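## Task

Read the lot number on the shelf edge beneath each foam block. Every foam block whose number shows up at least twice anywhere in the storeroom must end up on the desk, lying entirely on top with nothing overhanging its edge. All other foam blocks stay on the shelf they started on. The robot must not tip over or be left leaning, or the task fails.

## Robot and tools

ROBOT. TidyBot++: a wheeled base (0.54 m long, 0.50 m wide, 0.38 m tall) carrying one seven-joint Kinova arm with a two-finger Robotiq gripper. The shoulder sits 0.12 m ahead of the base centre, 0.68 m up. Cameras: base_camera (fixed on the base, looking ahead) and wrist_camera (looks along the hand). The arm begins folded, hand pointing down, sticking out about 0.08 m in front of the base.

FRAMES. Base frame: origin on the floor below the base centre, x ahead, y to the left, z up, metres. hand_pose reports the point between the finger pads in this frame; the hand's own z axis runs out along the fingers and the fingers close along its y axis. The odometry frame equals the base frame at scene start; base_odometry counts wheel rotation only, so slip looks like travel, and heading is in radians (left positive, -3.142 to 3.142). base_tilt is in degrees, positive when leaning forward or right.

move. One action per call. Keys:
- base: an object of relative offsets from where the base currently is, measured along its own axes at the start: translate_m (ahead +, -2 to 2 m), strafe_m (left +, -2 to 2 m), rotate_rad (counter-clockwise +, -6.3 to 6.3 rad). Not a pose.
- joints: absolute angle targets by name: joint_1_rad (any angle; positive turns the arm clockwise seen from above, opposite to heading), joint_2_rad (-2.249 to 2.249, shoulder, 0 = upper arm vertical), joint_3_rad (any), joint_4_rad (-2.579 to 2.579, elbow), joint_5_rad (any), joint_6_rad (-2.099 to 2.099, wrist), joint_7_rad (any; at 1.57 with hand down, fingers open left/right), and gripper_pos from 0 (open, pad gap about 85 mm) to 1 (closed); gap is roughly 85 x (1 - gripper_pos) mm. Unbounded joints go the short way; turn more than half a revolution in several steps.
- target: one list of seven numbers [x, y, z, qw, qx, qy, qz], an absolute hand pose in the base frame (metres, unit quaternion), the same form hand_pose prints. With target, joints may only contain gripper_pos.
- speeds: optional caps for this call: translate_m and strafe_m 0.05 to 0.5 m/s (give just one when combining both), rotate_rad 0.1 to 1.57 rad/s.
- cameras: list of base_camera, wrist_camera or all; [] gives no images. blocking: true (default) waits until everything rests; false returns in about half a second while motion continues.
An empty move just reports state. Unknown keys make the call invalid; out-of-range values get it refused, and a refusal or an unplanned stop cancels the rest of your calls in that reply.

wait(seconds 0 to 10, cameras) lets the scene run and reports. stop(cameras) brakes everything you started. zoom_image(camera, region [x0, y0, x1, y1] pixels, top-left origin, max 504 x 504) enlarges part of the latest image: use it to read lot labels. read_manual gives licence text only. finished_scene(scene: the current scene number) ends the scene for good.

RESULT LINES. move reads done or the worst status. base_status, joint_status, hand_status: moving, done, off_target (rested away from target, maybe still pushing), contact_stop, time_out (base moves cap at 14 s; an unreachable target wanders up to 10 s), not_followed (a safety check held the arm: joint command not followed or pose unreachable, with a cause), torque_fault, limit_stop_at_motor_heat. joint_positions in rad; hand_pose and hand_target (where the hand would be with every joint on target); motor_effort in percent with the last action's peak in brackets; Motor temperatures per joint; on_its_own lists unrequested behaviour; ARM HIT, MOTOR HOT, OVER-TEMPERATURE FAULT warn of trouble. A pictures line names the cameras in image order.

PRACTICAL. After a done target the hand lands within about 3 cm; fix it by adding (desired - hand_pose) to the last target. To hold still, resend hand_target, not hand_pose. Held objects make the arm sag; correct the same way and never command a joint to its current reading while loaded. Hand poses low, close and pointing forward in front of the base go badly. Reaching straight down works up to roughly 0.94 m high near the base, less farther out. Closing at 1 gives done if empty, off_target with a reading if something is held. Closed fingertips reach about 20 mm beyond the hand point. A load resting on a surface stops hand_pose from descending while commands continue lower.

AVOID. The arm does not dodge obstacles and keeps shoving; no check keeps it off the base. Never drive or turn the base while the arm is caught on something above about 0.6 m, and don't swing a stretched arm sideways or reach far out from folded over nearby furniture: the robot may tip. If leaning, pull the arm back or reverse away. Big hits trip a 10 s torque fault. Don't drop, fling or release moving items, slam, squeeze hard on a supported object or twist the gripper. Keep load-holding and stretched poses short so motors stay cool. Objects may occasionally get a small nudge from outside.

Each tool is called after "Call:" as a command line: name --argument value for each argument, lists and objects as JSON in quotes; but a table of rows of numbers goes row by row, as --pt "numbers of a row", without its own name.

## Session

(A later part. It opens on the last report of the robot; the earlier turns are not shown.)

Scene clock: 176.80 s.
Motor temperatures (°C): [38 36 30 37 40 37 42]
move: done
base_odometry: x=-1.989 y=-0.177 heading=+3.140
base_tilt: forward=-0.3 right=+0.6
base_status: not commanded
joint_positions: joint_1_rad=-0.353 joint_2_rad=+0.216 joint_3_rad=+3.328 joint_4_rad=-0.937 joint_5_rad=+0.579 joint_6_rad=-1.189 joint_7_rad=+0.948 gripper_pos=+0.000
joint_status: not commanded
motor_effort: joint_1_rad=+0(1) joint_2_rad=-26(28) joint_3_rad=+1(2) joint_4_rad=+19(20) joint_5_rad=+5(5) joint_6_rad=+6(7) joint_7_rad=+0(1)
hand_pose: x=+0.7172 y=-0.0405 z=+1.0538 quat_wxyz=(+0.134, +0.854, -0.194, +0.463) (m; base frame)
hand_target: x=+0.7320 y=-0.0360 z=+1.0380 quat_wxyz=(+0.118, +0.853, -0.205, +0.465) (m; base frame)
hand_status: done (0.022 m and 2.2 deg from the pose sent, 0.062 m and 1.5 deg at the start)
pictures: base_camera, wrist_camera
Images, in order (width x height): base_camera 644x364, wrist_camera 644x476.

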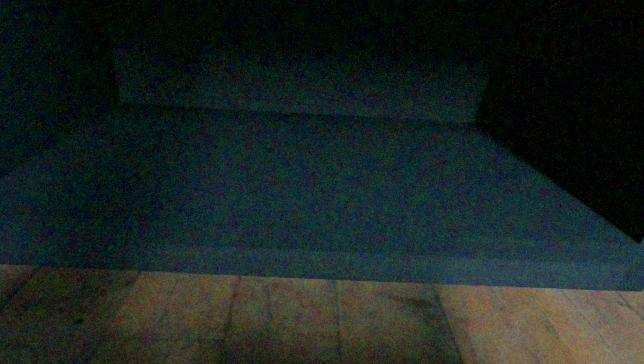

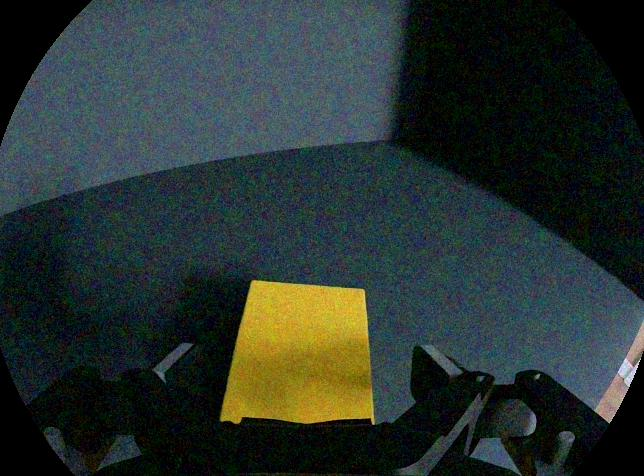

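Call:
move --target '[0.734, -0.034, 1.014, 0.118, 0.854, -0.205, 0.465]'

Call:
move --joints '{"gripper_pos":0.7}'

Scene clock: 177.83 s.
Motor temperatures (°C): [38 36 30 37 40 37 42]
move: done
base_odometry: x=-1.989 y=-0.177 heading=+3.140
base_tilt: forward=-0.3 right=+0.6
base_status: not commanded
joint_positions: joint_1_rad=-0.353 joint_2_rad=+0.216 joint_3_rad=+3.327 joint_4_rad=-1.040 joint_5_rad=+0.579 joint_6_rad=-1.129 joint_7_rad=+0.885 gripper_pos=+0.000
joint_status: not commanded
motor_effort: joint_1_rad=+0(1) joint_2_rad=-26(28) joint_3_rad=+1(2) joint_4_rad=+19(21) joint_5_rad=+5(6) joint_6_rad=+5(6) joint_7_rad=+0(1)
hand_pose: x=+0.7236 y=-0.0366 z=+1.0149 quat_wxyz=(+0.127, +0.861, -0.201, +0.449) (m; base frame)
hand_target: x=+0.7340 y=-0.0340 z=+1.0140 quat_wxyz=(+0.118, +0.853, -0.205, +0.465) (m; base frame)
hand_status: done (0.011 m and 2.3 deg from the pose sent, 0.044 m and 2.2 deg at the start)
pictures: base_camera, wrist_camera
Images, in order (width x height): base_camera 644x364, wrist_camera 644x476.

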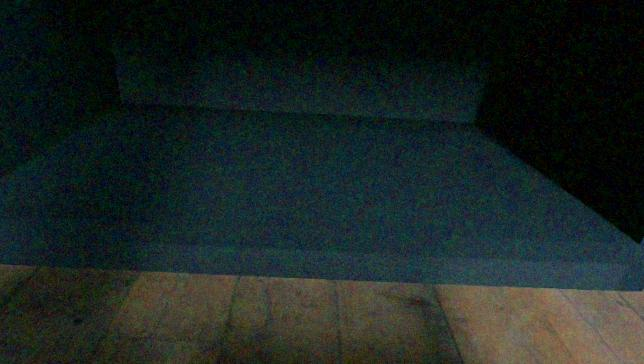

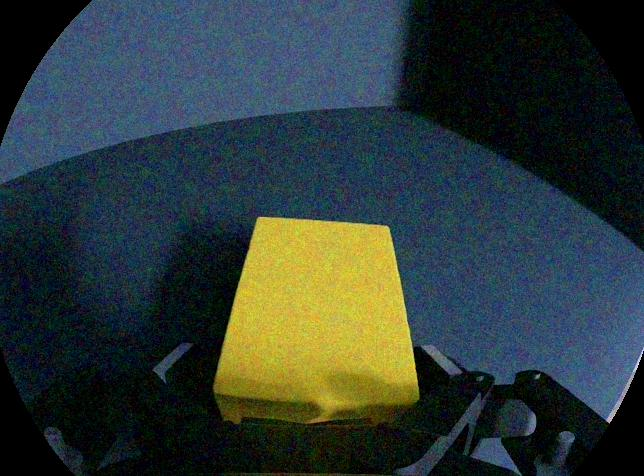

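Scene clock: 178.77 s.
Motor temperatures (°C): [38 36 30 37 40 37 42]
move: off_target
base_odometry: x=-1.989 y=-0.177 heading=+3.140
base_tilt: forward=-0.3 right=+0.6
base_status: not commanded
joint_positions: joint_1_rad=-0.353 joint_2_rad=+0.213 joint_3_rad=+3.327 joint_4_rad=-1.041 joint_5_rad=+0.579 joint_6_rad=-1.123 joint_7_rad=+0.884 gripper_pos=+0.383
joint_status: gripper_pos off_target (ended at +0.383, target +0.700)
motor_effort: joint_1_rad=-1(1) joint_2_rad=-26(27) joint_3_rad=+1(2) joint_4_rad=+19(21) joint_5_rad=+5(5) joint_6_rad=+5(6) joint_7_rad=-1(1)
hand_pose: x=+0.7241 y=-0.0361 z=+1.0167 quat_wxyz=(+0.125, +0.860, -0.200, +0.452) (m; base frame)
hand_target: x=+0.7340 y=-0.0340 z=+1.0140 quat_wxyz=(+0.118, +0.853, -0.205, +0.465) (m; base frame)
hand_status: not commanded
pictures: base_camera, wrist_camera
Images, in order (width x height): base_camera 644x364, wrist_camera 644x476.

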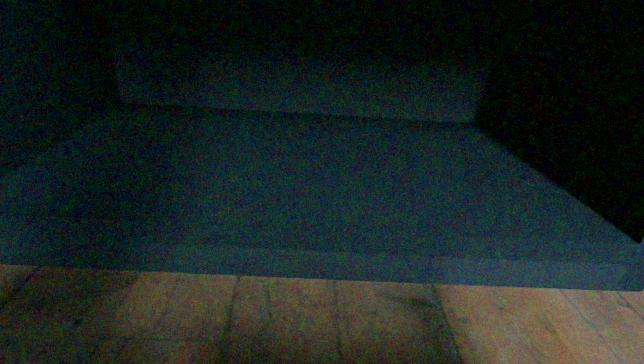

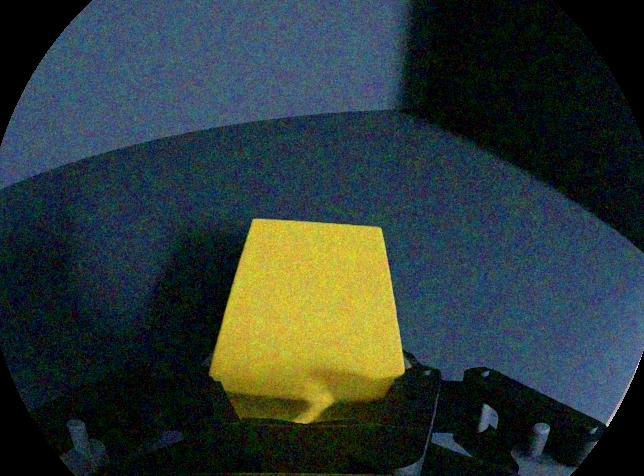

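Call:
move --target '[0.72, -0.034, 1.09, 0.118, 0.854, -0.205, 0.465]' --cameras '[]'

Call:
move --base '{"translate_m":-0.62}'

Call:
move --target '[0.6, 0.03, 0.92, 0.0, 0.893, 0.0, 0.45]' --base '{"rotate_rad":-1.569}' --cameras '[]'

Call:
move --base '{"strafe_m":-0.99}'

Scene clock: 180.73 s.
Motor temperatures (°C): [38 36 30 37 40 37 42]
move: done
base_odometry: x=-1.989 y=-0.177 heading=+3.140
base_tilt: forward=-0.3 right=+0.6
base_status: not commanded
joint_positions: joint_1_rad=-0.353 joint_2_rad=+0.251 joint_3_rad=+3.362 joint_4_rad=-0.732 joint_5_rad=+0.556 joint_6_rad=-1.260 joint_7_rad=+0.983 gripper_pos=+0.383
joint_status: not commanded
motor_effort: joint_1_rad=+0(1) joint_2_rad=-26(28) joint_3_rad=+2(2) joint_4_rad=+18(22) joint_5_rad=+5(6) joint_6_rad=+6(8) joint_7_rad=+0(1)
hand_pose: x=+0.7167 y=-0.0490 z=+1.1177 quat_wxyz=(+0.126, +0.829, -0.217, +0.499) (m; base frame)
hand_target: x=+0.7200 y=-0.0340 z=+1.0900 quat_wxyz=(+0.118, +0.853, -0.205, +0.465) (m; base frame)
hand_status: done (0.032 m and 5.1 deg from the pose sent, 0.073 m and 2.0 deg at the start)
pictures: none
No camera images: "cameras" was empty.

Scene clock: 183.50 s.
Motor temperatures (°C): [38 36 30 37 40 37 42]
move: done
base_odometry: x=-1.369 y=-0.179 heading=+3.140
base_tilt: forward=-0.3 right=+0.6
base_status: done
joint_positions: joint_1_rad=-0.353 joint_2_rad=+0.265 joint_3_rad=+3.365 joint_4_rad=-0.730 joint_5_rad=+0.554 joint_6_rad=-1.265 joint_7_rad=+0.983 gripper_pos=+0.383
joint_status: not commanded
motor_effort: joint_1_rad=-1(2) joint_2_rad=-26(30) joint_3_rad=+2(2) joint_4_rad=+18(19) joint_5_rad=+5(5) joint_6_rad=+6(7) joint_7_rad=+0(1)
hand_pose: x=+0.7212 y=-0.0478 z=+1.1096 quat_wxyz=(+0.130, +0.833, -0.217, +0.492) (m; base frame)
hand_target: x=+0.7200 y=-0.0340 z=+1.0900 quat_wxyz=(+0.118, +0.853, -0.205, +0.465) (m; base frame)
hand_status: not commanded
pictures: base_camera, wrist_camera
Images, in order (width x height): base_camera 644x364, wrist_camera 644x476.

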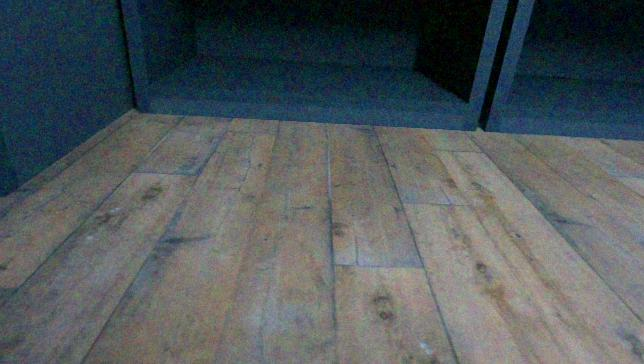

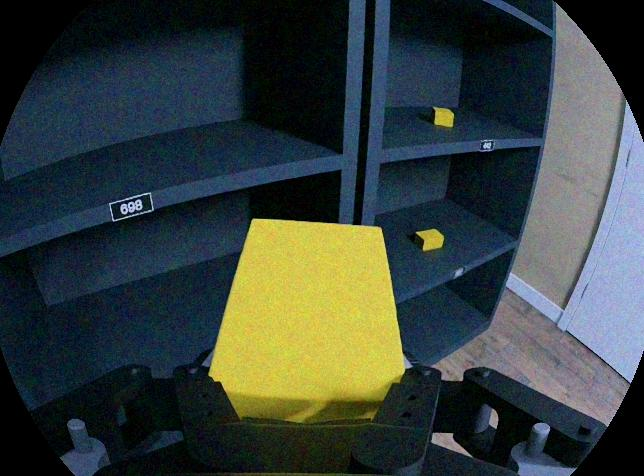

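Scene clock: 186.10 s.
Motor temperatures (°C): [38 36 30 37 40 37 42]
move: done
base_odometry: x=-1.369 y=-0.179 heading=+1.572
base_tilt: forward=-0.3 right=+0.6
base_status: done
joint_positions: joint_1_rad=-0.007 joint_2_rad=-0.182 joint_3_rad=+3.058 joint_4_rad=-1.700 joint_5_rad=+0.167 joint_6_rad=-0.734 joint_7_rad=+1.384 gripper_pos=+0.383
joint_status: not commanded
motor_effort: joint_1_rad=+0(4) joint_2_rad=-14(29) joint_3_rad=+1(4) joint_4_rad=+21(23) joint_5_rad=+2(6) joint_6_rad=+6(8) joint_7_rad=+0(1)
hand_pose: x=+0.5984 y=+0.0131 z=+0.9193 quat_wxyz=(+0.024, +0.900, -0.009, +0.436) (m; base frame)
hand_target: x=+0.6000 y=+0.0300 z=+0.9200 quat_wxyz=(+0.000, +0.893, +0.000, +0.450) (m; base frame)
hand_status: done (0.017 m and 3.4 deg from the pose sent, 0.238 m and 30.2 deg at the start)
pictures: none
No camera images: "cameras" was empty.

Scene clock: 189.47 s.
Motor temperatures (°C): [38 36 30 37 40 37 42]
move: done
base_odometry: x=-0.379 y=-0.178 heading=+1.571
base_tilt: forward=-0.3 right=+0.6
base_status: done
joint_positions: joint_1_rad=-0.004 joint_2_rad=-0.182 joint_3_rad=+3.051 joint_4_rad=-1.700 joint_5_rad=+0.162 joint_6_rad=-0.732 joint_7_rad=+1.385 gripper_pos=+0.383
joint_status: not commanded
motor_effort: joint_1_rad=+0(1) joint_2_rad=-14(15) joint_3_rad=+1(2) joint_4_rad=+21(22) joint_5_rad=+2(2) joint_6_rad=+7(8) joint_7_rad=+0(1)
hand_pose: x=+0.5986 y=+0.0163 z=+0.9197 quat_wxyz=(+0.022, +0.899, -0.007, +0.437) (m; base frame)
hand_target: x=+0.6000 y=+0.0300 z=+0.9200 quat_wxyz=(+0.000, +0.893, +0.000, +0.450) (m; base frame)
hand_status: not commanded
pictures: base_camera, wrist_camera
Images, in order (width x height): base_camera 644x364, wrist_camera 644x476.

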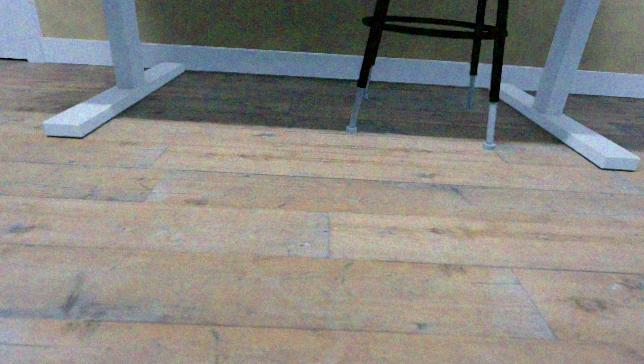

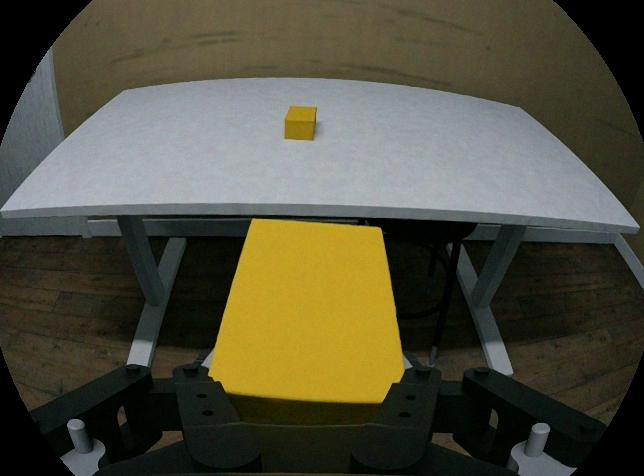

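Call:
move --base '{"translate_m":0.45,"strafe_m":-0.25}' --cameras '[]'

Call:
move --target '[0.78, 0.02, 0.79, 0.0, 0.893, 0.0, 0.45]' --cameras '[]'

Call:
move --target '[0.79, 0.02, 0.76, 0.0, 0.893, 0.0, 0.45]' --cameras '[]'

Call:
move --target '[0.79, 0.02, 0.745, 0.0, 0.893, 0.0, 0.45]'

Scene clock: 192.07 s.
Motor temperatures (°C): [38 36 30 37 40 37 42]
move: done
base_odometry: x=-0.128 y=+0.272 heading=+1.570
base_tilt: forward=-0.3 right=+0.6
base_status: done
joint_positions: joint_1_rad=-0.003 joint_2_rad=-0.190 joint_3_rad=+3.051 joint_4_rad=-1.700 joint_5_rad=+0.162 joint_6_rad=-0.729 joint_7_rad=+1.385 gripper_pos=+0.383
joint_status: not commanded
motor_effort: joint_1_rad=+0(1) joint_2_rad=-14(18) joint_3_rad=+1(2) joint_4_rad=+22(22) joint_5_rad=+2(2) joint_6_rad=+7(8) joint_7_rad=+0(1)
hand_pose: x=+0.5971 y=+0.0163 z=+0.9236 quat_wxyz=(+0.022, +0.897, -0.007, +0.441) (m; base frame)
hand_target: x=+0.6000 y=+0.0300 z=+0.9200 quat_wxyz=(+0.000, +0.893, +0.000, +0.450) (m; base frame)
hand_status: not commanded
pictures: none
No camera images: "cameras" was empty.

Scene clock: 194.00 s.
Motor temperatures (°C): [38 36 30 37 40 37 42]
move: done
base_odometry: x=-0.128 y=+0.272 heading=+1.570
base_tilt: forward=-0.3 right=+0.6
base_status: not commanded
joint_positions: joint_1_rad=-0.084 joint_2_rad=+0.264 joint_3_rad=+3.201 joint_4_rad=-1.667 joint_5_rad=+0.113 joint_6_rad=-0.336 joint_7_rad=+1.451 gripper_pos=+0.383
joint_status: not commanded
motor_effort: joint_1_rad=-1(1) joint_2_rad=-29(31) joint_3_rad=+0(1) joint_4_rad=+20(22) joint_5_rad=+1(2) joint_6_rad=+7(8) joint_7_rad=+0(1)
hand_pose: x=+0.7627 y=+0.0082 z=+0.7783 quat_wxyz=(+0.016, +0.905, +0.001, +0.425) (m; base frame)
hand_target: x=+0.7799 y=+0.0200 z=+0.7900 quat_wxyz=(+0.000, +0.893, +0.000, +0.450) (m; base frame)
hand_status: done (0.024 m and 3.7 deg from the pose sent, 0.227 m and 2.8 deg at the start)
pictures: none
No camera images: "cameras" was empty.

Scene clock: 194.83 s.
Motor temperatures (°C): [38 36 30 37 40 37 42]
move: done
base_odometry: x=-0.128 y=+0.272 heading=+1.570
base_tilt: forward=-0.3 right=+0.6
base_status: not commanded
joint_positions: joint_1_rad=-0.089 joint_2_rad=+0.309 joint_3_rad=+3.213 joint_4_rad=-1.668 joint_5_rad=+0.092 joint_6_rad=-0.248 joint_7_rad=+1.467 gripper_pos=+0.383
joint_status: not commanded
motor_effort: joint_1_rad=-1(1) joint_2_rad=-30(32) joint_3_rad=+0(1) joint_4_rad=+20(21) joint_5_rad=+1(1) joint_6_rad=+7(8) joint_7_rad=-1(1)
hand_pose: x=+0.7836 y=+0.0105 z=+0.7699 quat_wxyz=(+0.012, +0.896, +0.003, +0.444) (m; base frame)
hand_target: x=+0.7900 y=+0.0200 z=+0.7600 quat_wxyz=(+0.000, +0.893, +0.000, +0.450) (m; base frame)
hand_status: done (0.015 m and 1.6 deg from the pose sent, 0.035 m and 3.7 deg at the start)
pictures: none
No camera images: "cameras" was empty.

Scene clock: 195.57 s.
Motor temperatures (°C): [38 36 30 37 40 37 42]
move: done
base_odometry: x=-0.128 y=+0.272 heading=+1.570
base_tilt: forward=-0.3 right=+0.6
base_status: not commanded
joint_positions: joint_1_rad=-0.093 joint_2_rad=+0.320 joint_3_rad=+3.217 joint_4_rad=-1.688 joint_5_rad=+0.084 joint_6_rad=-0.202 joint_7_rad=+1.473 gripper_pos=+0.383
joint_status: not commanded
motor_effort: joint_1_rad=-1(1) joint_2_rad=-31(32) joint_3_rad=+1(1) joint_4_rad=+20(21) joint_5_rad=+1(1) joint_6_rad=+7(8) joint_7_rad=+0(1)
hand_pose: x=+0.7868 y=+0.0118 z=+0.7628 quat_wxyz=(+0.010, +0.893, +0.004, +0.450) (m; base frame)
hand_target: x=+0.7900 y=+0.0200 z=+0.7450 quat_wxyz=(+0.000, +0.893, +0.000, +0.450) (m; base frame)
hand_status: done (0.020 m and 1.2 deg from the pose sent, 0.027 m and 1.6 deg at the start)
pictures: base_camera, wrist_camera
Images, in order (width x height): base_camera 644x364, wrist_camera 644x476.

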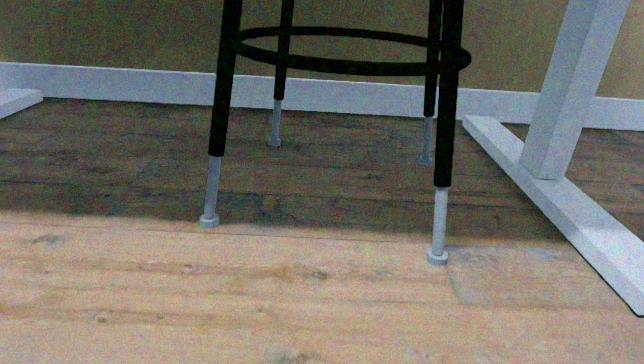

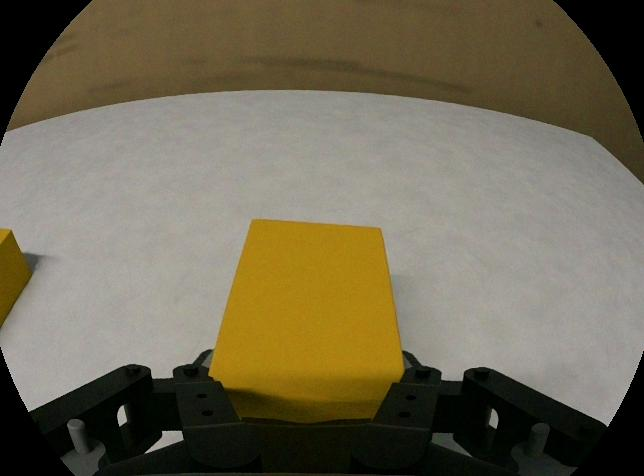

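Call:
move --target '[0.79, 0.02, 0.732, 0.0, 0.893, 0.0, 0.45]' --cameras '[]'

Call:
move --target '[0.79, 0.02, 0.72, 0.0, 0.893, 0.0, 0.45]'

Scene clock: 197.37 s.
Motor temperatures (°C): [38 36 30 37 40 37 42]
move: done
base_odometry: x=-0.128 y=+0.272 heading=+1.570
base_tilt: forward=-0.3 right=+0.6
base_status: not commanded
joint_positions: joint_1_rad=-0.094 joint_2_rad=+0.335 joint_3_rad=+3.220 joint_4_rad=-1.710 joint_5_rad=+0.073 joint_6_rad=-0.161 joint_7_rad=+1.482 gripper_pos=+0.383
joint_status: not commanded
motor_effort: joint_1_rad=-1(1) joint_2_rad=-31(32) joint_3_rad=+0(1) joint_4_rad=+20(21) joint_5_rad=+1(1) joint_6_rad=+7(8) joint_7_rad=+0(1)
hand_pose: x=+0.7883 y=+0.0130 z=+0.7511 quat_wxyz=(+0.008, +0.892, +0.005, +0.452) (m; base frame)
hand_target: x=+0.7900 y=+0.0200 z=+0.7320 quat_wxyz=(+0.000, +0.893, +0.000, +0.450) (m; base frame)
hand_status: done (0.020 m and 1.1 deg from the pose sent, 0.032 m and 1.2 deg at the start)
pictures: none
No camera images: "cameras" was empty.

Scene clock: 197.97 s.
Motor temperatures (°C): [38 36 30 37 40 37 42]
move: done
base_odometry: x=-0.128 y=+0.272 heading=+1.570
base_tilt: forward=-0.3 right=+0.6
base_status: not commanded
joint_positions: joint_1_rad=-0.095 joint_2_rad=+0.341 joint_3_rad=+3.222 joint_4_rad=-1.728 joint_5_rad=+0.064 joint_6_rad=-0.121 joint_7_rad=+1.490 gripper_pos=+0.383
joint_status: not commanded
motor_effort: joint_1_rad=+0(1) joint_2_rad=-30(31) joint_3_rad=+1(1) joint_4_rad=+19(20) joint_5_rad=+1(1) joint_6_rad=+7(8) joint_7_rad=-1(1)
hand_pose: x=+0.7901 y=+0.0134 z=+0.7476 quat_wxyz=(+0.007, +0.889, +0.005, +0.459) (m; base frame)
hand_target: x=+0.7900 y=+0.0200 z=+0.7200 quat_wxyz=(+0.000, +0.893, +0.000, +0.450) (m; base frame)
hand_status: done (0.028 m and 1.5 deg from the pose sent, 0.032 m and 1.1 deg at the start)
pictures: base_camera, wrist_camera
Images, in order (width x height): base_camera 644x364, wrist_camera 644x476.

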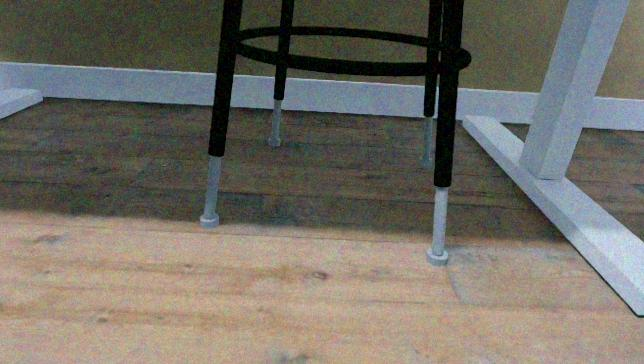

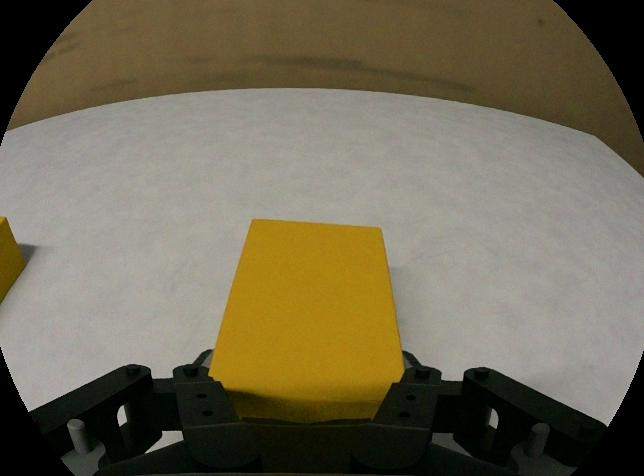

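Call:
move --joints '{"gripper_pos":0.1}' --cameras '[]'

Call:
move --target '[0.62, 0.02, 0.92, 0.0, 0.893, 0.0, 0.45]'

Call:
move --base '{"translate_m":-0.3}'

Call:
move --base '{"strafe_m":-1.35}' --target '[0.5, 0.02, 1.05, 0.0, 0.843, 0.0, 0.537]' --joints '{"gripper_pos":0}'

Call:
move --base '{"translate_m":-1.87}'

Scene clock: 199.17 s.
Motor temperatures (°C): [38 36 30 37 40 37 42]
move: done
base_odometry: x=-0.128 y=+0.272 heading=+1.570
base_tilt: forward=-0.3 right=+0.6
base_status: not commanded
joint_positions: joint_1_rad=-0.095 joint_2_rad=+0.350 joint_3_rad=+3.222 joint_4_rad=-1.729 joint_5_rad=+0.064 joint_6_rad=-0.121 joint_7_rad=+1.490 gripper_pos=+0.100
joint_status: all done
motor_effort: joint_1_rad=+0(1) joint_2_rad=-31(32) joint_3_rad=+0(1) joint_4_rad=+19(20) joint_5_rad=+1(1) joint_6_rad=+6(8) joint_7_rad=+0(1)
hand_pose: x=+0.7902 y=+0.0136 z=+0.7412 quat_wxyz=(+0.007, +0.891, +0.006, +0.454) (m; base frame)
hand_target: x=+0.7900 y=+0.0200 z=+0.7200 quat_wxyz=(+0.000, +0.893, +0.000, +0.450) (m; base frame)
hand_status: not commanded
pictures: none
No camera images: "cameras" was empty.

Scene clock: 201.23 s.
Motor temperatures (°C): [38 36 30 37 40 37 42]
move: done
base_odometry: x=-0.128 y=+0.272 heading=+1.570
base_tilt: forward=-0.3 right=+0.6
base_status: not commanded
joint_positions: joint_1_rad=-0.028 joint_2_rad=-0.148 joint_3_rad=+3.105 joint_4_rad=-1.708 joint_5_rad=+0.064 joint_6_rad=-0.613 joint_7_rad=+1.490 gripper_pos=+0.100
joint_status: not commanded
motor_effort: joint_1_rad=+0(1) joint_2_rad=-16(34) joint_3_rad=+0(1) joint_4_rad=+22(22) joint_5_rad=+1(1) joint_6_rad=+7(8) joint_7_rad=+0(1)
hand_pose: x=+0.6271 y=+0.0240 z=+0.9256 quat_wxyz=(-0.003, +0.884, +0.009, +0.467) (m; base frame)
hand_target: x=+0.6200 y=+0.0200 z=+0.9200 quat_wxyz=(+0.000, +0.893, +0.000, +0.450) (m; base frame)
hand_status: done (0.010 m and 2.4 deg from the pose sent, 0.247 m and 1.2 deg at the start)
pictures: base_camera, wrist_camera
Images, in order (width x height): base_camera 644x364, wrist_camera 644x476.

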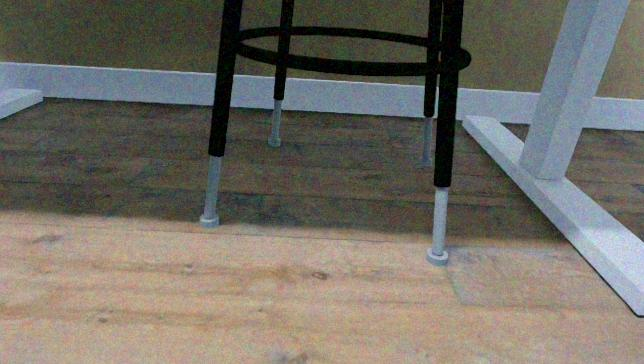

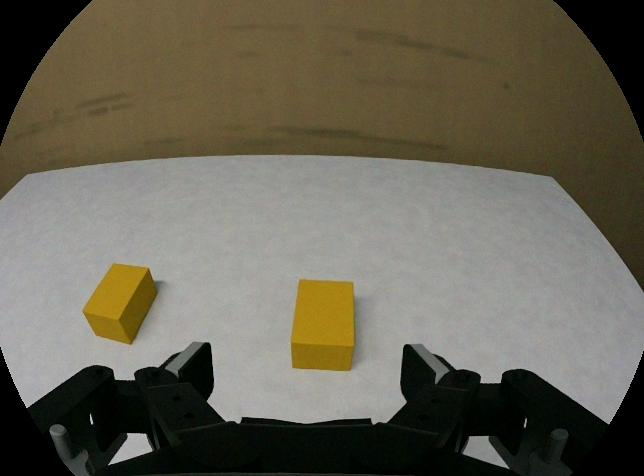

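Scene clock: 203.17 s.
Motor temperatures (°C): [38 36 30 37 40 37 42]
move: done
base_odometry: x=-0.128 y=-0.028 heading=+1.571
base_tilt: forward=-0.3 right=+0.6
base_status: done
joint_positions: joint_1_rad=-0.026 joint_2_rad=-0.156 joint_3_rad=+3.102 joint_4_rad=-1.707 joint_5_rad=+0.064 joint_6_rad=-0.618 joint_7_rad=+1.490 gripper_pos=+0.100
joint_status: not commanded
motor_effort: joint_1_rad=+0(1) joint_2_rad=-15(18) joint_3_rad=+0(1) joint_4_rad=+22(23) joint_5_rad=+1(1) joint_6_rad=+8(8) joint_7_rad=+0(1)
hand_pose: x=+0.6242 y=+0.0240 z=+0.9289 quat_wxyz=(-0.003, +0.884, +0.009, +0.468) (m; base frame)
hand_target: x=+0.6200 y=+0.0200 z=+0.9200 quat_wxyz=(+0.000, +0.893, +0.000, +0.450) (m; base frame)
hand_status: not commanded
pictures: base_camera, wrist_camera
Images, in order (width x height): base_camera 644x364, wrist_camera 644x476.

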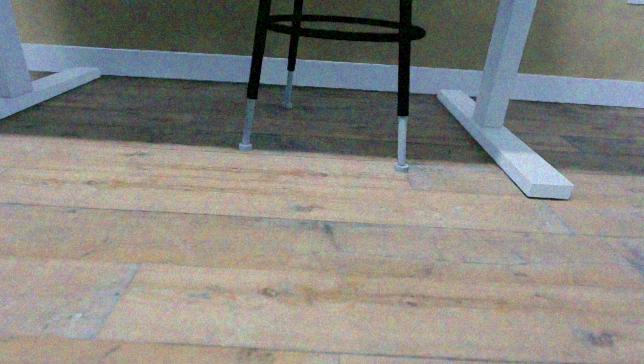

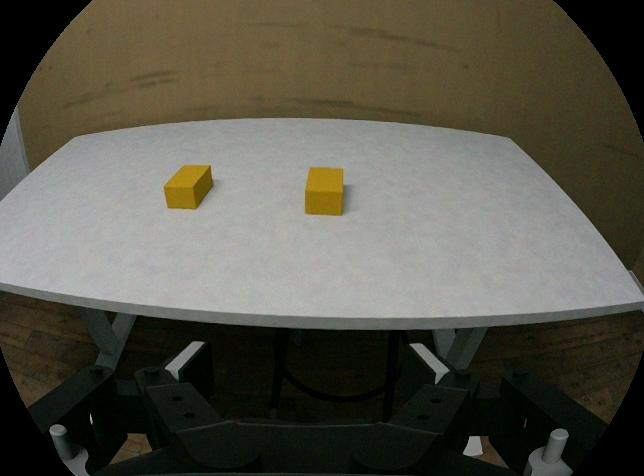

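Scene clock: 207.27 s.
Motor temperatures (°C): [38 36 30 37 40 37 42]
move: done
base_odometry: x=+1.222 y=-0.028 heading=+1.570
base_tilt: forward=-0.3 right=+0.6
base_status: done
joint_positions: joint_1_rad=+0.013 joint_2_rad=-0.467 joint_3_rad=+3.083 joint_4_rad=-1.638 joint_5_rad=+0.064 joint_6_rad=-0.796 joint_7_rad=+1.490 gripper_pos=+0.000
joint_status: all done
motor_effort: joint_1_rad=+0(1) joint_2_rad=-3(18) joint_3_rad=+1(3) joint_4_rad=+20(23) joint_5_rad=+1(2) joint_6_rad=+8(9) joint_7_rad=+0(1)
hand_pose: x=+0.5055 y=+0.0121 z=+1.0599 quat_wxyz=(+0.009, +0.832, -0.004, +0.555) (m; base frame)
hand_target: x=+0.5000 y=+0.0200 z=+1.0500 quat_wxyz=(+0.000, +0.843, +0.000, +0.537) (m; base frame)
hand_status: done (0.014 m and 2.7 deg from the pose sent, 0.174 m and 9.2 deg at the start)
pictures: base_camera, wrist_camera
Images, in order (width x height): base_camera 644x364, wrist_camera 644x476.

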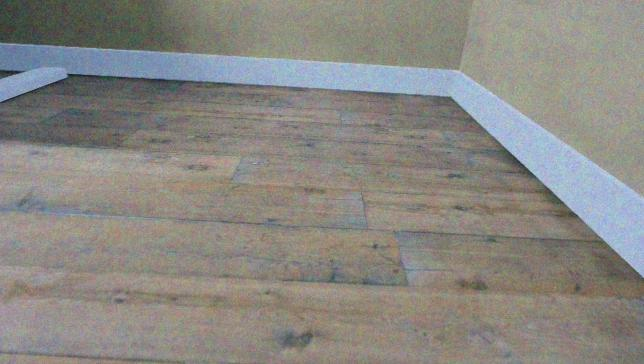

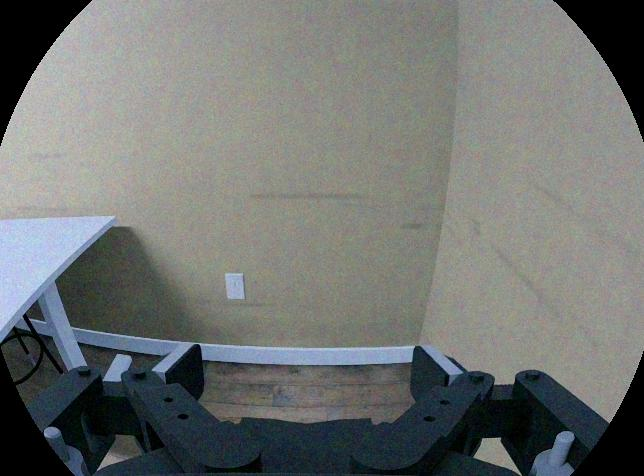

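Scene clock: 215.87 s.
Motor temperatures (°C): [38 36 30 37 40 37 42]
move: time_out
base_odometry: x=+1.221 y=-1.891 heading=+1.570
base_tilt: forward=-0.4 right=+0.6
base_status: translate_m time_out (by the wheels' count: -1.863 of -1.870)
joint_positions: joint_1_rad=+0.014 joint_2_rad=-0.471 joint_3_rad=+3.082 joint_4_rad=-1.635 joint_5_rad=+0.064 joint_6_rad=-0.801 joint_7_rad=+1.490 gripper_pos=+0.000
joint_status: not commanded
motor_effort: joint_1_rad=-1(2) joint_2_rad=-3(11) joint_3_rad=+1(3) joint_4_rad=+21(23) joint_5_rad=+1(2) joint_6_rad=+8(9) joint_7_rad=+0(1)
hand_pose: x=+0.5034 y=+0.0120 z=+1.0615 quat_wxyz=(+0.010, +0.831, -0.004, +0.556) (m; base frame)
hand_target: x=+0.5000 y=+0.0200 z=+1.0500 quat_wxyz=(+0.000, +0.843, +0.000, +0.537) (m; base frame)
hand_status: not commanded
pictures: base_camera, wrist_camera
Images, in order (width x height): base_camera 644x364, wrist_camera 644x476.

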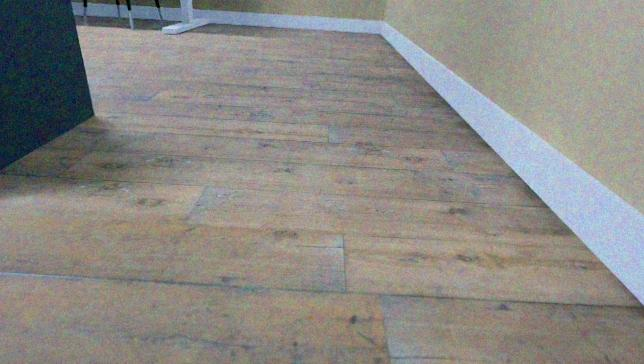

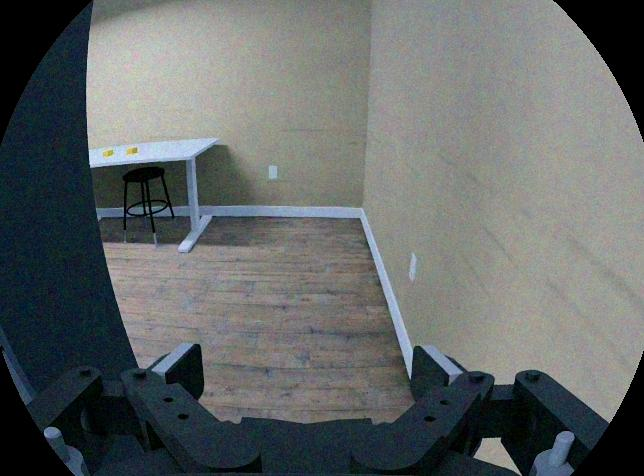

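Call:
move --base '{"strafe_m":-0.0,"translate_m":-0.06}' --cameras '[]'

Call:
move --base '{"strafe_m":2.0}' --cameras '[]'

Call:
move --base '{"strafe_m":0.9}' --target '[0.55, 0.02, 1.12, 0.0, 0.843, 0.0, 0.537]'

Scene clock: 219.00 s.
Motor temperatures (°C): [38 36 30 37 40 37 42]
move: time_out
base_odometry: x=+1.221 y=-1.891 heading=+1.570
base_tilt: forward=-0.4 right=+0.6
base_status: translate_m time_out (by the wheels' count: +0.001 of -0.060); the other done
joint_positions: joint_1_rad=+0.014 joint_2_rad=-0.471 joint_3_rad=+3.082 joint_4_rad=-1.633 joint_5_rad=+0.064 joint_6_rad=-0.803 joint_7_rad=+1.490 gripper_pos=+0.000
joint_status: not commanded
motor_effort: joint_1_rad=-1(1) joint_2_rad=-4(19) joint_3_rad=+1(2) joint_4_rad=+21(24) joint_5_rad=+1(2) joint_6_rad=+8(9) joint_7_rad=+0(1)
hand_pose: x=+0.5032 y=+0.0120 z=+1.0621 quat_wxyz=(+0.010, +0.831, -0.004, +0.556) (m; base frame)
hand_target: x=+0.5000 y=+0.0200 z=+1.0500 quat_wxyz=(+0.000, +0.843, +0.000, +0.537) (m; base frame)
hand_status: not commanded
pictures: none
No camera images: "cameras" was empty.

not run: a stop that you did not command came earlier in this reply.

not run: a stop that you did not command came earlier in this reply.

Call:
move --base '{"translate_m":0.06}' --cameras '[]'

Call:
move --base '{"strafe_m":0.9}'

Scene clock: 220.20 s.
Motor temperatures (°C): [38 36 30 37 40 37 42]
move: done
base_odometry: x=+1.221 y=-1.831 heading=+1.569
base_tilt: forward=-0.4 right=+0.6
base_status: done
joint_positions: joint_1_rad=+0.014 joint_2_rad=-0.464 joint_3_rad=+3.082 joint_4_rad=-1.633 joint_5_rad=+0.064 joint_6_rad=-0.803 joint_7_rad=+1.490 gripper_pos=+0.000
joint_status: not commanded
motor_effort: joint_1_rad=+0(1) joint_2_rad=-4(7) joint_3_rad=+1(1) joint_4_rad=+21(22) joint_5_rad=+1(1) joint_6_rad=+8(9) joint_7_rad=+0(1)
hand_pose: x=+0.5060 y=+0.0119 z=+1.0593 quat_wxyz=(+0.010, +0.833, -0.004, +0.553) (m; base frame)
hand_target: x=+0.5000 y=+0.0200 z=+1.0500 quat_wxyz=(+0.000, +0.843, +0.000, +0.537) (m; base frame)
hand_status: not commanded
pictures: none
No camera images: "cameras" was empty.

Scene clock: 223.40 s.
Motor temperatures (°C): [38 36 30 37 40 37 42]
move: done
base_odometry: x=+0.321 y=-1.829 heading=+1.570
base_tilt: forward=-0.3 right=+0.6
base_status: done
joint_positions: joint_1_rad=+0.015 joint_2_rad=-0.464 joint_3_rad=+3.079 joint_4_rad=-1.633 joint_5_rad=+0.064 joint_6_rad=-0.803 joint_7_rad=+1.490 gripper_pos=+0.000
joint_status: not commanded
motor_effort: joint_1_rad=-1(2) joint_2_rad=-4(5) joint_3_rad=+1(3) joint_4_rad=+21(22) joint_5_rad=+1(2) joint_6_rad=+8(9) joint_7_rad=+0(1)
hand_pose: x=+0.5059 y=+0.0132 z=+1.0592 quat_wxyz=(+0.010, +0.833, -0.003, +0.553) (m; base frame)
hand_target: x=+0.5000 y=+0.0200 z=+1.0500 quat_wxyz=(+0.000, +0.843, +0.000, +0.537) (m; base frame)
hand_status: not commanded
pictures: base_camera, wrist_camera
Images, in order (width x height): base_camera 644x364, wrist_camera 644x476.

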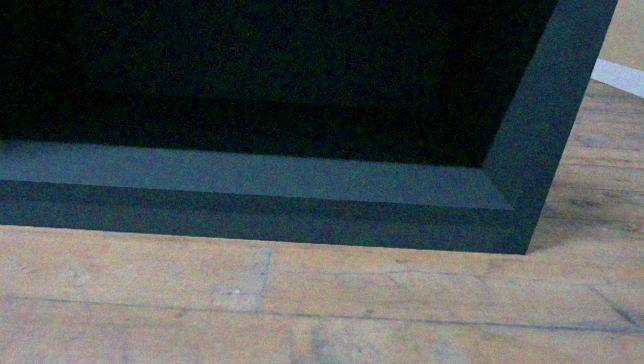

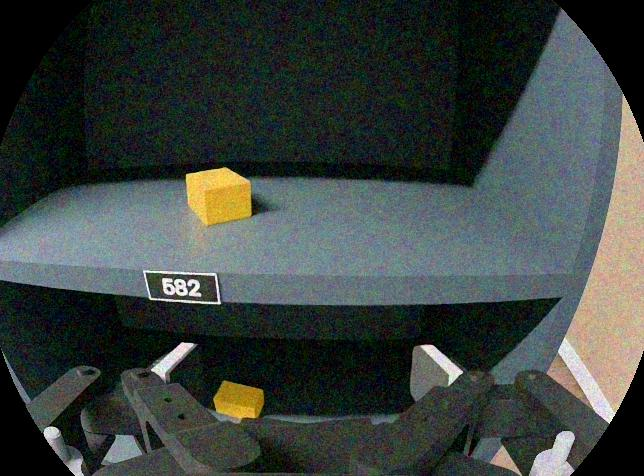

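Call:
move --base '{"strafe_m":2.0}'

Scene clock: 228.97 s.
Motor temperatures (°C): [38 36 30 37 40 37 42]
move: done
base_odometry: x=-1.679 y=-1.827 heading=+1.570
base_tilt: forward=-0.3 right=+0.6
base_status: done
joint_positions: joint_1_rad=+0.015 joint_2_rad=-0.464 joint_3_rad=+3.078 joint_4_rad=-1.633 joint_5_rad=+0.064 joint_6_rad=-0.803 joint_7_rad=+1.490 gripper_pos=+0.000
joint_status: not commanded
motor_effort: joint_1_rad=-1(1) joint_2_rad=-4(5) joint_3_rad=+1(3) joint_4_rad=+21(22) joint_5_rad=+1(2) joint_6_rad=+8(9) joint_7_rad=+0(1)
hand_pose: x=+0.5059 y=+0.0140 z=+1.0592 quat_wxyz=(+0.010, +0.833, -0.002, +0.553) (m; base frame)
hand_target: x=+0.5000 y=+0.0200 z=+1.0500 quat_wxyz=(+0.000, +0.843, +0.000, +0.537) (m; base frame)
hand_status: not commanded
pictures: base_camera, wrist_camera
Images, in order (width x height): base_camera 644x364, wrist_camera 644x476.

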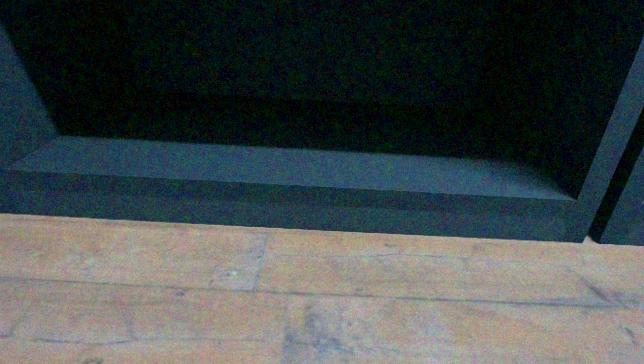

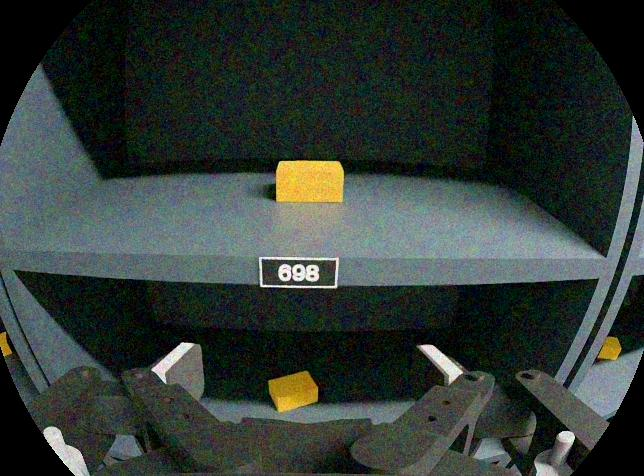

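Call:
move --target '[0.55, -0.012, 1.10, 0.0, 0.843, 0.0, 0.537]' --joints '{"gripper_pos":1}' --cameras '[]'

Call:
move --base '{"translate_m":0.2}' --cameras '[]'

Call:
move --target '[0.62, -0.015, 1.05, 0.0, 0.843, 0.0, 0.537]'

Scene clock: 231.03 s.
Motor temperatures (°C): [38 36 30 37 40 37 42]
move: done
base_odometry: x=-1.679 y=-1.827 heading=+1.570
base_tilt: forward=-0.3 right=+0.6
base_status: not commanded
joint_positions: joint_1_rad=-0.006 joint_2_rad=-0.326 joint_3_rad=+3.183 joint_4_rad=-1.402 joint_5_rad=+0.048 joint_6_rad=-0.881 joint_7_rad=+1.567 gripper_pos=+0.999
joint_status: all done
motor_effort: joint_1_rad=-1(1) joint_2_rad=-8(9) joint_3_rad=+0(2) joint_4_rad=+20(22) joint_5_rad=+1(2) joint_6_rad=+8(9) joint_7_rad=+0(1)
hand_pose: x=+0.5491 y=-0.0302 z=+1.1122 quat_wxyz=(+0.027, +0.830, -0.017, +0.557) (m; base frame)
hand_target: x=+0.5500 y=-0.0120 z=+1.1000 quat_wxyz=(+0.000, +0.843, +0.000, +0.537) (m; base frame)
hand_status: done (0.022 m and 4.6 deg from the pose sent, 0.065 m and 2.4 deg at the start)
pictures: none
No camera images: "cameras" was empty.

Scene clock: 232.70 s.
Motor temperatures (°C): [38 36 30 37 40 37 42]
move: done
base_odometry: x=-1.679 y=-1.627 heading=+1.571
base_tilt: forward=-0.3 right=+0.6
base_status: done
joint_positions: joint_1_rad=-0.007 joint_2_rad=-0.310 joint_3_rad=+3.183 joint_4_rad=-1.400 joint_5_rad=+0.047 joint_6_rad=-0.884 joint_7_rad=+1.568 gripper_pos=+0.999
joint_status: not commanded
motor_effort: joint_1_rad=+0(1) joint_2_rad=-8(12) joint_3_rad=+0(1) joint_4_rad=+20(22) joint_5_rad=+1(1) joint_6_rad=+8(9) joint_7_rad=-1(1)
hand_pose: x=+0.5553 y=-0.0298 z=+1.1059 quat_wxyz=(+0.026, +0.834, -0.016, +0.551) (m; base frame)
hand_target: x=+0.5500 y=-0.0120 z=+1.1000 quat_wxyz=(+0.000, +0.843, +0.000, +0.537) (m; base frame)
hand_status: not commanded
pictures: none
No camera images: "cameras" was empty.

Scene clock: 233.73 s.
Motor temperatures (°C): [38 36 30 37 40 37 42]
move: done
base_odometry: x=-1.679 y=-1.627 heading=+1.571
base_tilt: forward=-0.3 right=+0.6
base_status: not commanded
joint_positions: joint_1_rad=-0.007 joint_2_rad=-0.204 joint_3_rad=+3.196 joint_4_rad=-1.467 joint_5_rad=+0.021 joint_6_rad=-0.767 joint_7_rad=+1.595 gripper_pos=+0.999
joint_status: not commanded
motor_effort: joint_1_rad=+0(1) joint_2_rad=-14(18) joint_3_rad=+0(1) joint_4_rad=+21(24) joint_5_rad=+1(1) joint_6_rad=+8(9) joint_7_rad=+0(1)
hand_pose: x=+0.6125 y=-0.0300 z=+1.0509 quat_wxyz=(+0.024, +0.850, -0.010, +0.527) (m; base frame)
hand_target: x=+0.6200 y=-0.0150 z=+1.0500 quat_wxyz=(+0.000, +0.843, +0.000, +0.537) (m; base frame)
hand_status: done (0.017 m and 3.3 deg from the pose sent, 0.087 m and 4.0 deg at the start)
pictures: base_camera, wrist_camera
Images, in order (width x height): base_camera 644x364, wrist_camera 644x476.

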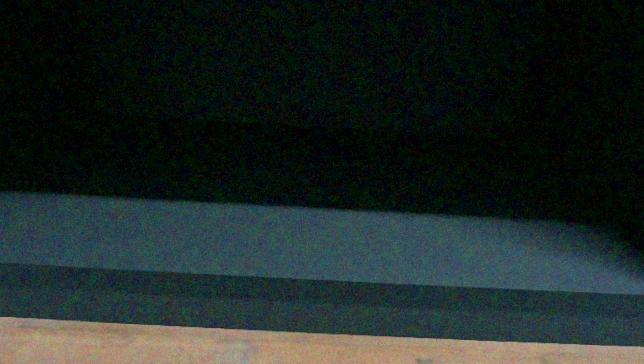

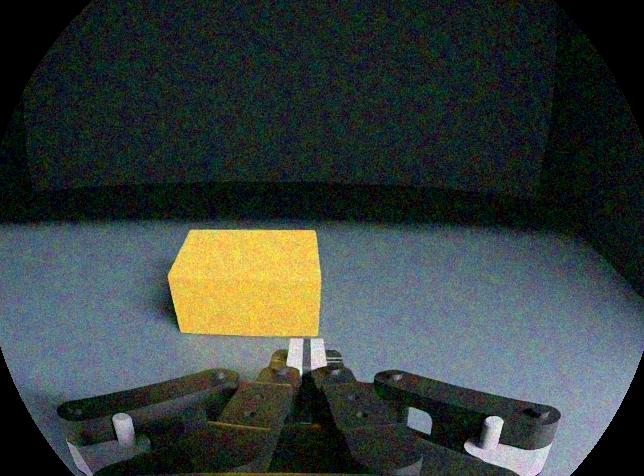

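Call:
move --base '{"strafe_m":0.012}' --cameras '[]'

Call:
move --base '{"translate_m":0.12}' --speeds '{"translate_m":0.1}'

Scene clock: 234.60 s.
Motor temperatures (°C): [38 36 30 37 40 37 42]
move: done
base_odometry: x=-1.691 y=-1.627 heading=+1.570
base_tilt: forward=-0.3 right=+0.6
base_status: done
joint_positions: joint_1_rad=-0.012 joint_2_rad=-0.204 joint_3_rad=+3.202 joint_4_rad=-1.467 joint_5_rad=+0.018 joint_6_rad=-0.767 joint_7_rad=+1.596 gripper_pos=+0.999
joint_status: not commanded
motor_effort: joint_1_rad=+0(2) joint_2_rad=-13(15) joint_3_rad=+0(2) joint_4_rad=+21(22) joint_5_rad=+1(1) joint_6_rad=+8(8) joint_7_rad=+0(1)
hand_pose: x=+0.6125 y=-0.0303 z=+1.0509 quat_wxyz=(+0.022, +0.850, -0.011, +0.527) (m; base frame)
hand_target: x=+0.6200 y=-0.0150 z=+1.0500 quat_wxyz=(+0.000, +0.843, +0.000, +0.537) (m; base frame)
hand_status: not commanded
pictures: none
No camera images: "cameras" was empty.

Scene clock: 236.40 s.
Motor temperatures (°C): [38 36 30 37 40 37 42]
move: done
base_odometry: x=-1.691 y=-1.507 heading=+1.571
base_tilt: forward=-0.3 right=+0.6
base_status: done
joint_positions: joint_1_rad=-0.012 joint_2_rad=-0.205 joint_3_rad=+3.202 joint_4_rad=-1.467 joint_5_rad=+0.017 joint_6_rad=-0.766 joint_7_rad=+1.596 gripper_pos=+0.999
joint_status: not commanded
motor_effort: joint_1_rad=-1(2) joint_2_rad=-13(17) joint_3_rad=+0(1) joint_4_rad=+21(23) joint_5_rad=+1(1) joint_6_rad=+8(9) joint_7_rad=+0(1)
hand_pose: x=+0.6121 y=-0.0303 z=+1.0516 quat_wxyz=(+0.022, +0.849, -0.011, +0.528) (m; base frame)
hand_target: x=+0.6200 y=-0.0150 z=+1.0500 quat_wxyz=(+0.000, +0.843, +0.000, +0.537) (m; base frame)
hand_status: not commanded
pictures: base_camera, wrist_camera
Images, in order (width x height): base_camera 644x364, wrist_camera 644x476.

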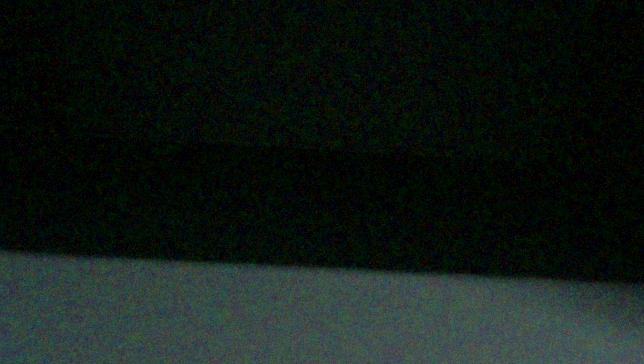

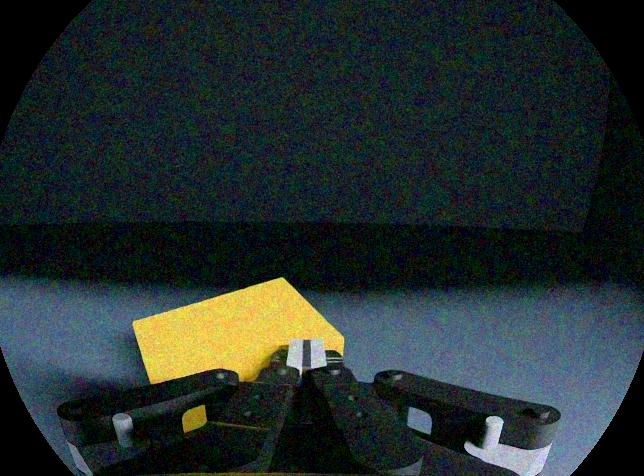

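Call:
move --base '{"translate_m":0.045}' --speeds '{"translate_m":0.1}'

Scene clock: 237.60 s.
Motor temperatures (°C): [38 36 30 37 40 37 42]
move: done
base_odometry: x=-1.692 y=-1.462 heading=+1.571
base_tilt: forward=-0.3 right=+0.6
base_status: done
joint_positions: joint_1_rad=-0.012 joint_2_rad=-0.206 joint_3_rad=+3.202 joint_4_rad=-1.467 joint_5_rad=+0.017 joint_6_rad=-0.766 joint_7_rad=+1.596 gripper_pos=+0.999
joint_status: not commanded
motor_effort: joint_1_rad=+0(1) joint_2_rad=-13(17) joint_3_rad=+0(2) joint_4_rad=+22(23) joint_5_rad=+1(1) joint_6_rad=+8(9) joint_7_rad=+0(1)
hand_pose: x=+0.6118 y=-0.0303 z=+1.0519 quat_wxyz=(+0.022, +0.849, -0.011, +0.528) (m; base frame)
hand_target: x=+0.6200 y=-0.0150 z=+1.0500 quat_wxyz=(+0.000, +0.843, +0.000, +0.537) (m; base frame)
hand_status: not commanded
pictures: base_camera, wrist_camera
Images, in order (width x height): base_camera 644x364, wrist_camera 644x476.

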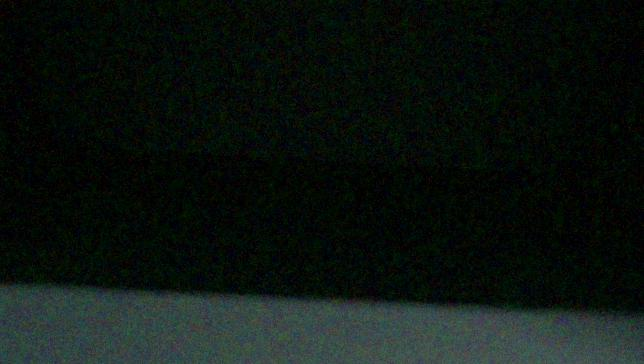

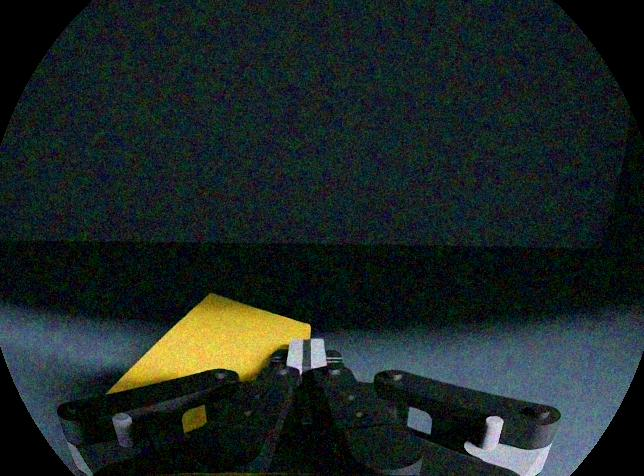

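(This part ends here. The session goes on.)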